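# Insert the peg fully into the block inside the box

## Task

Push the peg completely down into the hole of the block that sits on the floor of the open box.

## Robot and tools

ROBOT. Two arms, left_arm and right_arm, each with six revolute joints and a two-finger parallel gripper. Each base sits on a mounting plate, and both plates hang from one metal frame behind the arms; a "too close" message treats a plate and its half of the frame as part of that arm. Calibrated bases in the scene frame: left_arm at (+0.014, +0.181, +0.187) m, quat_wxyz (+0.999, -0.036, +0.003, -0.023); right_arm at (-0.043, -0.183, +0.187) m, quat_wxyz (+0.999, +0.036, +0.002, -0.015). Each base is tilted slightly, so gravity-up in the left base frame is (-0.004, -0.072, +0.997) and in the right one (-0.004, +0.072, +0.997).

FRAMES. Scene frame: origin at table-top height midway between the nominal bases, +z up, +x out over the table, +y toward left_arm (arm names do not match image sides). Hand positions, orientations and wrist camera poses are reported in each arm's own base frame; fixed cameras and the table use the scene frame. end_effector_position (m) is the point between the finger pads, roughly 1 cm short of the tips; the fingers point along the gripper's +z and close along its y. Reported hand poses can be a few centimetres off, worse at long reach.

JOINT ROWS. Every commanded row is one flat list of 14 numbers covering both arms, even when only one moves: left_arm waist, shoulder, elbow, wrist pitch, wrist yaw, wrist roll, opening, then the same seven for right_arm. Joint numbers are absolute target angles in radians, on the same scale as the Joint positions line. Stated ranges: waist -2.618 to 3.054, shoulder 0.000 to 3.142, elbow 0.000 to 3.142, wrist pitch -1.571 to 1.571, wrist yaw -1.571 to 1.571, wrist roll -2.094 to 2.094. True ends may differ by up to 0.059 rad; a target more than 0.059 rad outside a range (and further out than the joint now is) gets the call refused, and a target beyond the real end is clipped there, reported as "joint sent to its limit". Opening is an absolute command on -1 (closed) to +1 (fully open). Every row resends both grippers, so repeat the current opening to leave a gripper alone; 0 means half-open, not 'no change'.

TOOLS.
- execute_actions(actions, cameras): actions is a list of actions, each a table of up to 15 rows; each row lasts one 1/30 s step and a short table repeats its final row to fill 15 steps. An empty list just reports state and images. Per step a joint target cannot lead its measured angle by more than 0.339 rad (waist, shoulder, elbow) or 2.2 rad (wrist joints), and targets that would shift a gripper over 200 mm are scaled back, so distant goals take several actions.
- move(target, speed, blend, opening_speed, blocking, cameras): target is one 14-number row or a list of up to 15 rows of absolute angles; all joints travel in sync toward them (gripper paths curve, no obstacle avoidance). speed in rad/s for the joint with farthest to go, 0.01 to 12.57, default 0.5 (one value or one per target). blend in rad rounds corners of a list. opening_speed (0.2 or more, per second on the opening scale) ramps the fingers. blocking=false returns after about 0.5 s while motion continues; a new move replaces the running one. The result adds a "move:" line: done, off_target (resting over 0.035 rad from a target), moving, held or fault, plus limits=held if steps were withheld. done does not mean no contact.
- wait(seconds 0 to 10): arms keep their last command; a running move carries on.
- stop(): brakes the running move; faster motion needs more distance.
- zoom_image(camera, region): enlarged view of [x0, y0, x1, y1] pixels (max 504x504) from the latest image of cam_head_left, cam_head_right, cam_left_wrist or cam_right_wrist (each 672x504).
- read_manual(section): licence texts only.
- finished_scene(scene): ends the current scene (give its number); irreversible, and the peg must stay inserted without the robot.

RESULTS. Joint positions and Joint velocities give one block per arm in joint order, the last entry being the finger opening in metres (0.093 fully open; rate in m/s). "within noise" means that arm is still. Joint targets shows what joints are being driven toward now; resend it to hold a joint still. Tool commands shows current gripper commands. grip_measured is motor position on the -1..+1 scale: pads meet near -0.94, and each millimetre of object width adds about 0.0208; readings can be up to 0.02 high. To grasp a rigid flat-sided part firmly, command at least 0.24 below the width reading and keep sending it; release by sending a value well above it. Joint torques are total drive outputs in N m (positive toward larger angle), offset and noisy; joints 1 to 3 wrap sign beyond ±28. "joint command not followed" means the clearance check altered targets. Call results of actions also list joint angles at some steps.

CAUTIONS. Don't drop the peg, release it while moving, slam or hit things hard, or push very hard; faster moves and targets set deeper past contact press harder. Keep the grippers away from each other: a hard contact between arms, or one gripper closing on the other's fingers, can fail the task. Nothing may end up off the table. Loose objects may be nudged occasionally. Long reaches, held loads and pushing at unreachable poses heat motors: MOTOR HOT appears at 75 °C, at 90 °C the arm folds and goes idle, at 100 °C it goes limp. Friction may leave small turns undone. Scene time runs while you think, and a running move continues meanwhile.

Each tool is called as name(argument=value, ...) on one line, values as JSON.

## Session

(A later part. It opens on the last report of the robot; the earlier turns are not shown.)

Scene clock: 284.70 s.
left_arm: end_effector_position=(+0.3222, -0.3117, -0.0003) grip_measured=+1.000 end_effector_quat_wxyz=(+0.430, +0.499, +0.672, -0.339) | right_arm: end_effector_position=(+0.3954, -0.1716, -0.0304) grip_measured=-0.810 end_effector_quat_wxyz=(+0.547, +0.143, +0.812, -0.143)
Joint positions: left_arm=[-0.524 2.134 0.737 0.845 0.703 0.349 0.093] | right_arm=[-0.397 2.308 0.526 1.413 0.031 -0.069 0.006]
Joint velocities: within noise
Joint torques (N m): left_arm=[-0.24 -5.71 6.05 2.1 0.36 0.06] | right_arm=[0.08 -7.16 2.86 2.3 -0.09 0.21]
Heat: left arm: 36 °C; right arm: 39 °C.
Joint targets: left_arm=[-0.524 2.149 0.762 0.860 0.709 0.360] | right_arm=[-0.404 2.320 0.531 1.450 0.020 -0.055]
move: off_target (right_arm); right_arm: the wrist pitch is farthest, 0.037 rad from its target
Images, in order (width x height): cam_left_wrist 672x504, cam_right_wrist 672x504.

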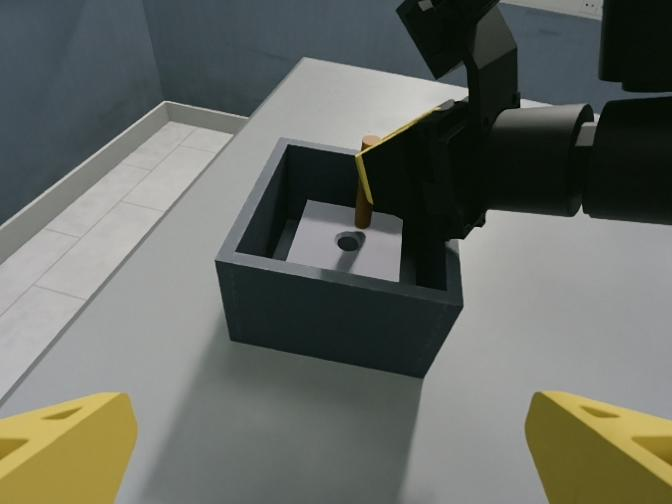

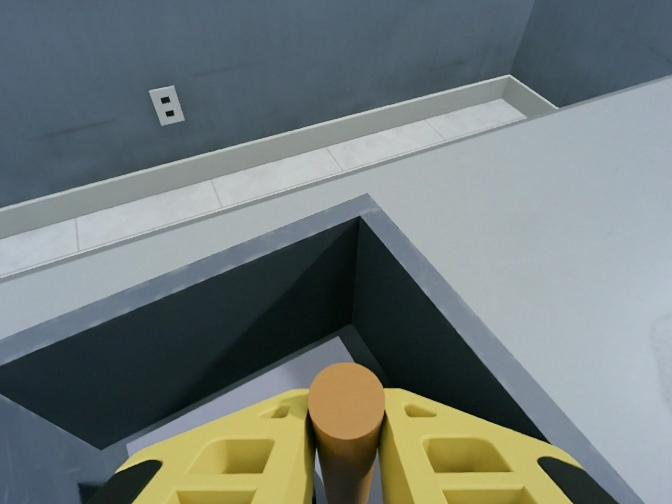

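move(target=[-0.524,2.149,0.762,0.86,0.709,0.36,1,-0.363,2.300,0.541,1.44,0.02,-0.055,-1], speed=0.2, cameras=["cam_left_wrist"])

zoom_image(camera="cam_left_wrist", region=[260, 120, 440, 280])

Scene clock: 293.37 s.
left_arm: end_effector_position=(+0.3222, -0.3117, -0.0003) grip_measured=+1.000 end_effector_quat_wxyz=(+0.430, +0.499, +0.672, -0.339) | right_arm: end_effector_position=(+0.4000, -0.1605, -0.0303) grip_measured=-0.810 end_effector_quat_wxyz=(+0.550, +0.132, +0.814, -0.135)
Joint positions: left_arm=[-0.524 2.134 0.737 0.845 0.703 0.349 0.093] | right_arm=[-0.37 2.308 0.526 1.414 0.031 -0.069 0.006]
Joint velocities: within noise
Joint torques (N m): left_arm=[-0.27 -5.78 6.04 2.09 0.34 0.06] | right_arm=[1.32 -8.87 3.84 2.2 -0.07 0.2]
Heat: left arm: 36 °C; right arm: 39 °C.
Joint targets: left_arm=[-0.524 2.149 0.762 0.860 0.709 0.360] | right_arm=[-0.363 2.300 0.541 1.440 0.020 -0.055]
move: done
Images, in order (width x height): cam_left_wrist 672x504.

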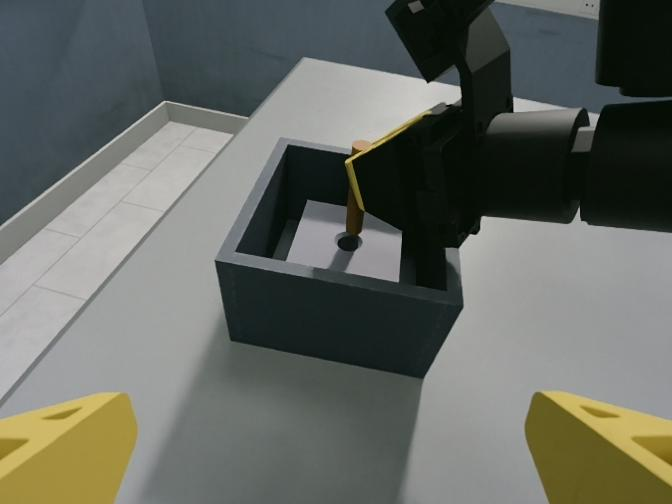

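Scaled by 2.800.

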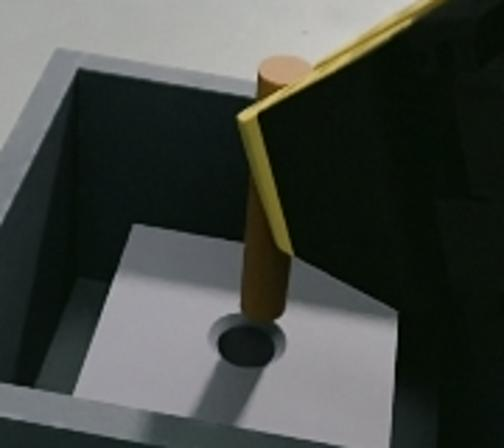

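move(target=[-0.524,2.149,0.762,0.86,0.709,0.36,1,-0.341,2.300,0.541,1.44,0.02,-0.055,-1], speed=0.2, cameras=["cam_left_wrist"])

zoom_image(camera="cam_left_wrist", region=[260, 120, 440, 280])

Scene clock: 299.73 s.
left_arm: end_effector_position=(+0.3222, -0.3117, -0.0003) grip_measured=+1.000 end_effector_quat_wxyz=(+0.430, +0.499, +0.672, -0.339) | right_arm: end_effector_position=(+0.4033, -0.1520, -0.0303) grip_measured=-0.810 end_effector_quat_wxyz=(+0.551, +0.123, +0.815, -0.130)
Joint positions: left_arm=[-0.524 2.134 0.737 0.846 0.703 0.349 0.093] | right_arm=[-0.349 2.308 0.526 1.414 0.031 -0.069 0.006]
Joint velocities: within noise
Joint torques (N m): left_arm=[-0.24 -5.81 6.02 2.1 0.35 0.05] | right_arm=[1.31 -8.87 3.89 2.19 -0.08 0.18]
Heat: left arm: 36 °C; right arm: 39 °C.
Joint targets: left_arm=[-0.524 2.149 0.762 0.860 0.709 0.360] | right_arm=[-0.341 2.300 0.541 1.440 0.020 -0.055]
move: done
Images, in order (width x height): cam_left_wrist 672x504.

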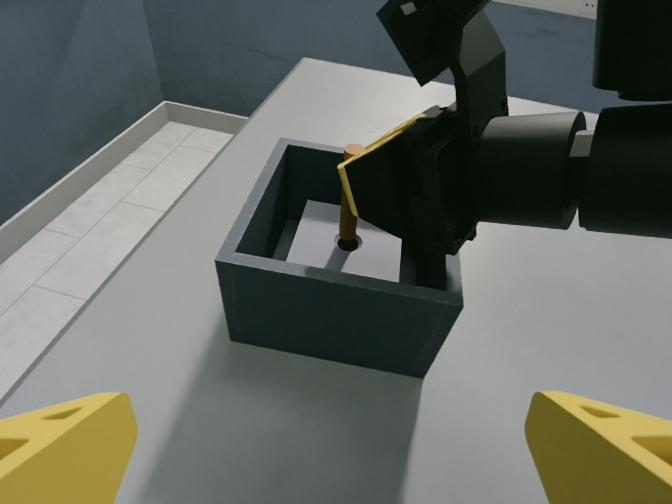

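Scaled by 2.800.

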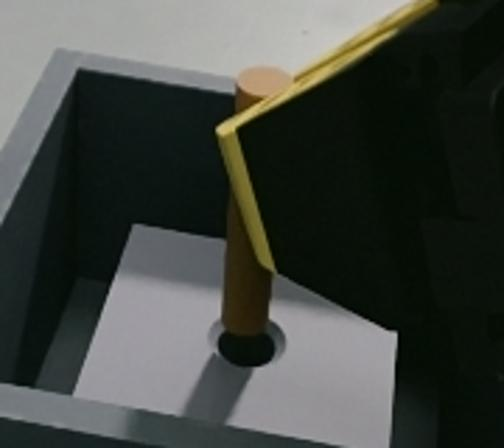

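move(target=[-0.524,2.149,0.762,0.86,0.709,0.36,1,-0.335,2.364,0.546,1.485,0.02,-0.055,-1], speed=0.1, cameras=["cam_left_wrist"])

zoom_image(camera="cam_left_wrist", region=[260, 120, 440, 280])

Scene clock: 310.60 s.
left_arm: end_effector_position=(+0.3222, -0.3117, -0.0003) grip_measured=+1.000 end_effector_quat_wxyz=(+0.430, +0.499, +0.672, -0.339) | right_arm: end_effector_position=(+0.4020, -0.1495, -0.0397) grip_measured=-0.810 end_effector_quat_wxyz=(+0.548, +0.122, +0.818, -0.128)
Joint positions: left_arm=[-0.524 2.134 0.737 0.846 0.703 0.349 0.093] | right_arm=[-0.344 2.349 0.531 1.443 0.031 -0.069 0.006]
Joint velocities: within noise
Joint torques (N m): left_arm=[-0.27 -5.75 6.04 2.1 0.35 0.06] | right_arm=[1.47 -6.98 3.64 2.36 -0.07 0.24]
Heat: left arm: 36 °C; right arm: 39 °C.
Joint targets: left_arm=[-0.524 2.149 0.762 0.860 0.709 0.360] | right_arm=[-0.335 2.364 0.546 1.485 0.020 -0.055]
move: off_target (right_arm); right_arm: the wrist pitch is farthest, 0.042 rad from its target
Images, in order (width x height): cam_left_wrist 672x504.

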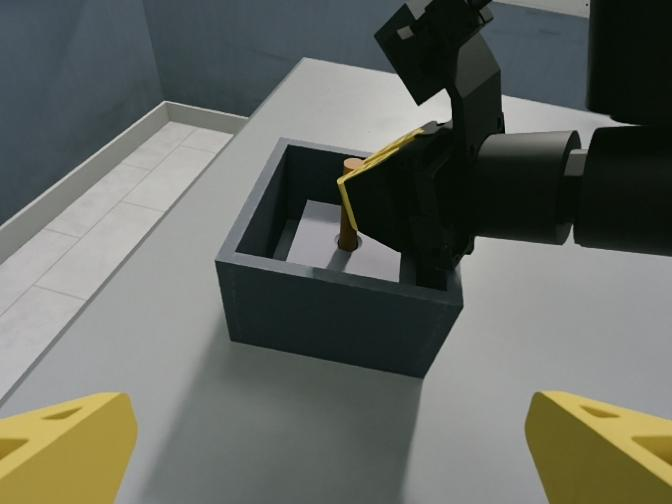

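Scaled by 2.800.

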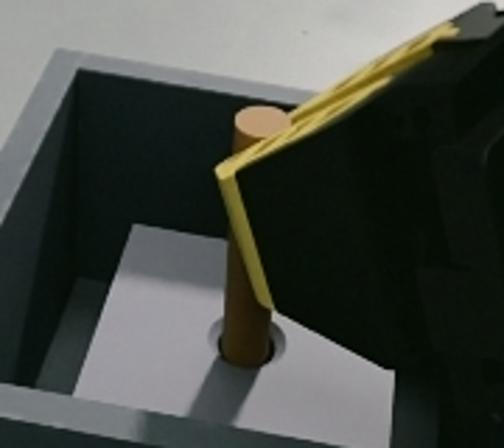

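move(target=[-0.524,2.149,0.762,0.86,0.709,0.36,1,-0.335,2.429,0.566,1.531,0.02,-0.055,-1], speed=0.1, cameras=["cam_left_wrist","cam_right_wrist"])

zoom_image(camera="cam_left_wrist", region=[260, 120, 500, 310])

Scene clock: 318.50 s.
left_arm: end_effector_position=(+0.3222, -0.3117, -0.0003) grip_measured=+1.000 end_effector_quat_wxyz=(+0.430, +0.499, +0.672, -0.339) | right_arm: end_effector_position=(+0.4029, -0.1526, -0.0545) grip_measured=-0.810 end_effector_quat_wxyz=(+0.540, +0.127, +0.821, -0.133)
Joint positions: left_arm=[-0.524 2.134 0.737 0.846 0.703 0.349 0.093] | right_arm=[-0.344 2.409 0.561 1.457 0.046 -0.069 0.006]
Joint velocities: within noise
Joint torques (N m): left_arm=[-0.24 -5.81 6.02 2.09 0.36 0.06] | right_arm=[1.46 -6.65 2.44 2.67 -0.22 0.22]
Heat: left arm: 36 °C; right arm: 39 °C.
Joint targets: left_arm=[-0.524 2.149 0.762 0.860 0.709 0.360] | right_arm=[-0.335 2.429 0.566 1.531 0.020 -0.055]
move: off_target (right_arm); right_arm: the wrist pitch is farthest, 0.074 rad from its target
Images, in order (width x height): cam_left_wrist 672x504, cam_right_wrist 672x504.

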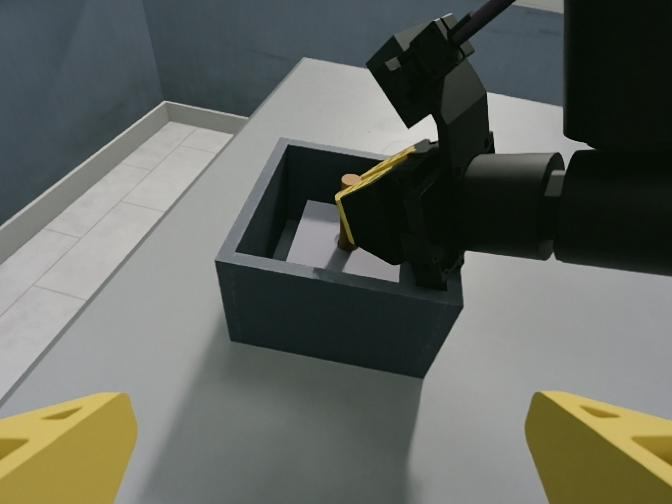

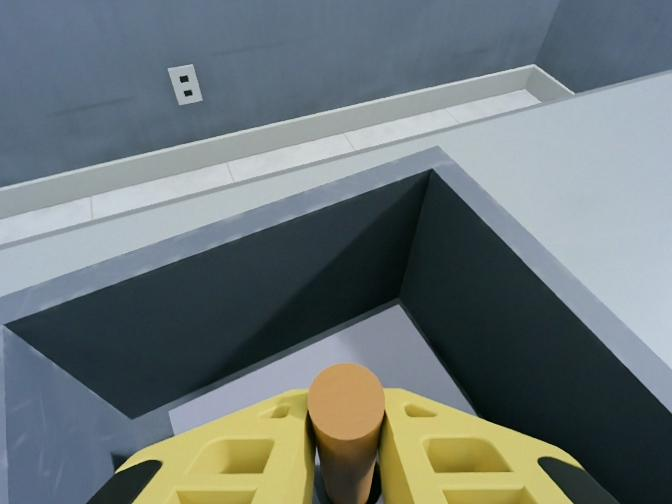

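Scaled by 2.100.

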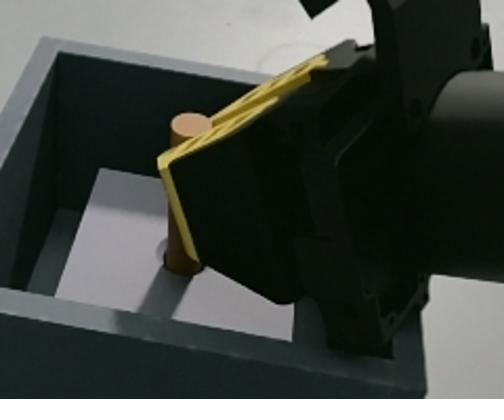

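move(target=[-0.524,2.149,0.762,0.86,0.709,0.36,1,-0.341,2.415,0.563,1.49,0.035,-0.06,-0.45], speed=0.1, opening_speed=0.4, cameras=["cam_left_wrist","cam_right_wrist"])

zoom_image(camera="cam_left_wrist", region=[260, 120, 500, 310])

Scene clock: 325.13 s.
left_arm: end_effector_position=(+0.3222, -0.3117, -0.0003) grip_measured=+1.000 end_effector_quat_wxyz=(+0.430, +0.499, +0.672, -0.339) | right_arm: end_effector_position=(+0.4022, -0.1525, -0.0560) grip_measured=-0.452 end_effector_quat_wxyz=(+0.537, +0.127, +0.823, -0.133)
Joint positions: left_arm=[-0.524 2.134 0.737 0.846 0.703 0.349 0.093] | right_arm=[-0.344 2.409 0.561 1.45 0.047 -0.069 0.024]
Joint velocities: within noise
Joint torques (N m): left_arm=[-0.25 -5.76 6.05 2.1 0.35 0.06] | right_arm=[0.92 -7.87 2.09 2.35 -0.1 0.15]
Heat: left arm: 36 °C; right arm: 41 °C.
Joint targets: left_arm=[-0.524 2.149 0.762 0.860 0.709 0.360] | right_arm=[-0.341 2.415 0.563 1.490 0.035 -0.060]
move: off_target (right_arm); right_arm: the wrist pitch is farthest, 0.040 rad from its target
Images, in order (width x height): cam_left_wrist 672x504, cam_right_wrist 672x504.

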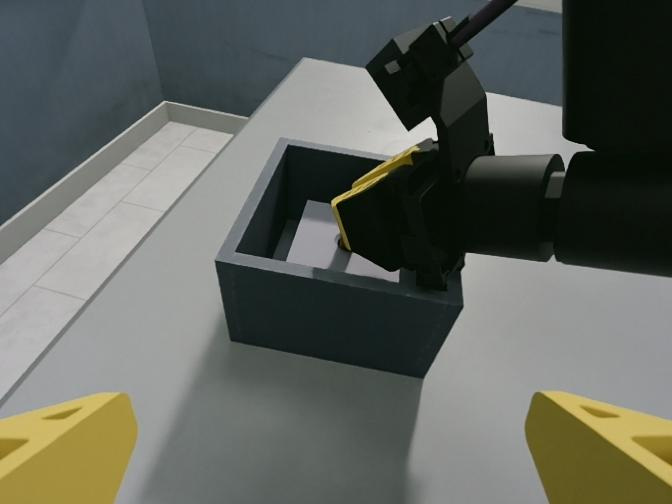

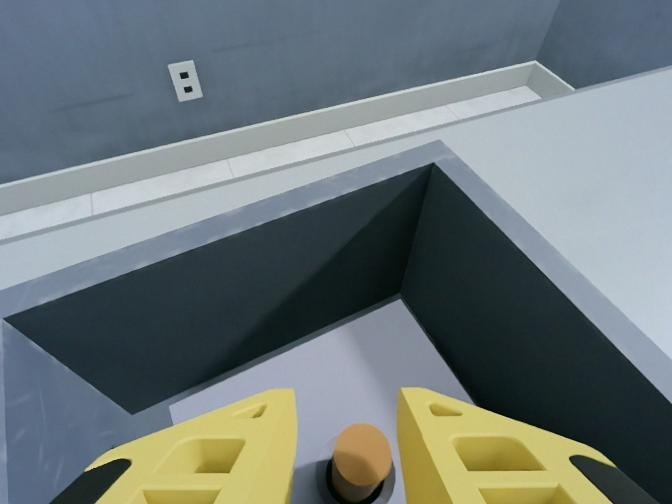

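Scaled by 2.100.

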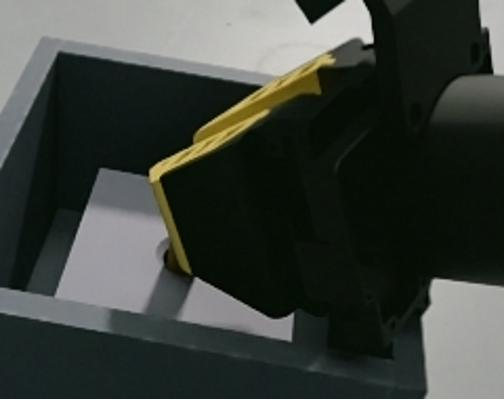

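move(target=[[-0.524,2.149,0.762,0.86,0.709,0.36,1,-0.344,2.24,0.519,1.42,0.02,-0.055,-0.45],[-0.524,2.149,0.762,0.86,0.709,0.36,1,-0.344,1.85,0.6,1.04,0.02,-0.055,-0.45]], speed=[0.3,0.7], cameras=["cam_left_wrist","cam_right_wrist"])

zoom_image(camera="cam_left_wrist", region=[260, 120, 500, 310])

Scene clock: 331.17 s.
left_arm: end_effector_position=(+0.3222, -0.3117, -0.0003) grip_measured=+1.000 end_effector_quat_wxyz=(+0.430, +0.499, +0.672, -0.339) | right_arm: end_effector_position=(+0.4289, -0.1594, +0.0830) grip_measured=-0.452 end_effector_quat_wxyz=(+0.594, +0.118, +0.784, -0.137)
Joint positions: left_arm=[-0.524 2.134 0.737 0.846 0.703 0.349 0.093] | right_arm=[-0.344 1.878 0.579 1.039 0.032 -0.069 0.024]
Joint velocities: within noise
Joint torques (N m): left_arm=[-0.2 -5.82 6.01 2.09 0.34 0.06] | right_arm=[0.7 -10.02 7.61 1.97 -0.12 0.2]
Heat: left arm: 36 °C; right arm: 41 °C.
Joint targets: left_arm=[-0.524 2.149 0.762 0.860 0.709 0.360] | right_arm=[-0.344 1.850 0.600 1.040 0.020 -0.055]
move: done
Images, in order (width x height): cam_left_wrist 672x504, cam_right_wrist 672x504.

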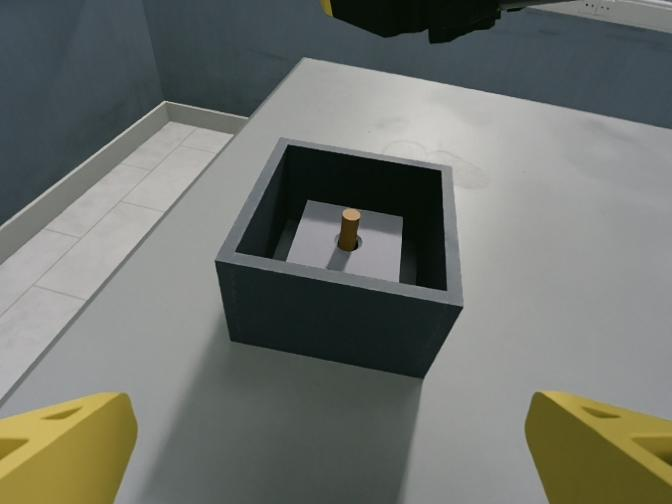

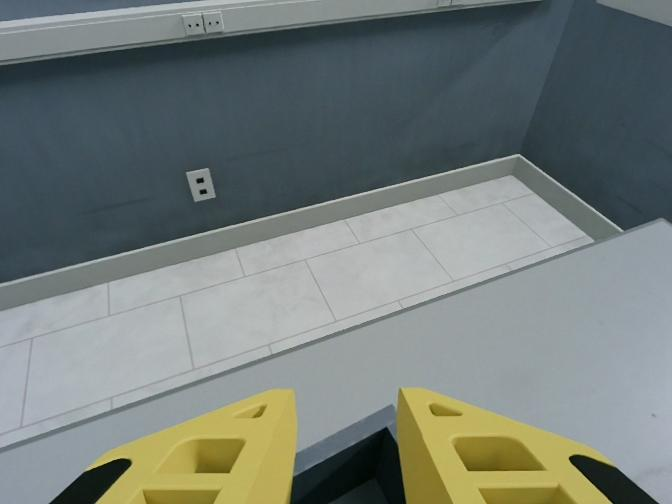

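Scaled by 2.100.

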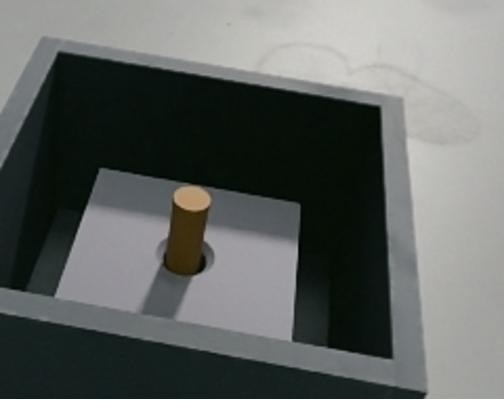

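finished_scene(scene=1)

The scene is finished: the task was done.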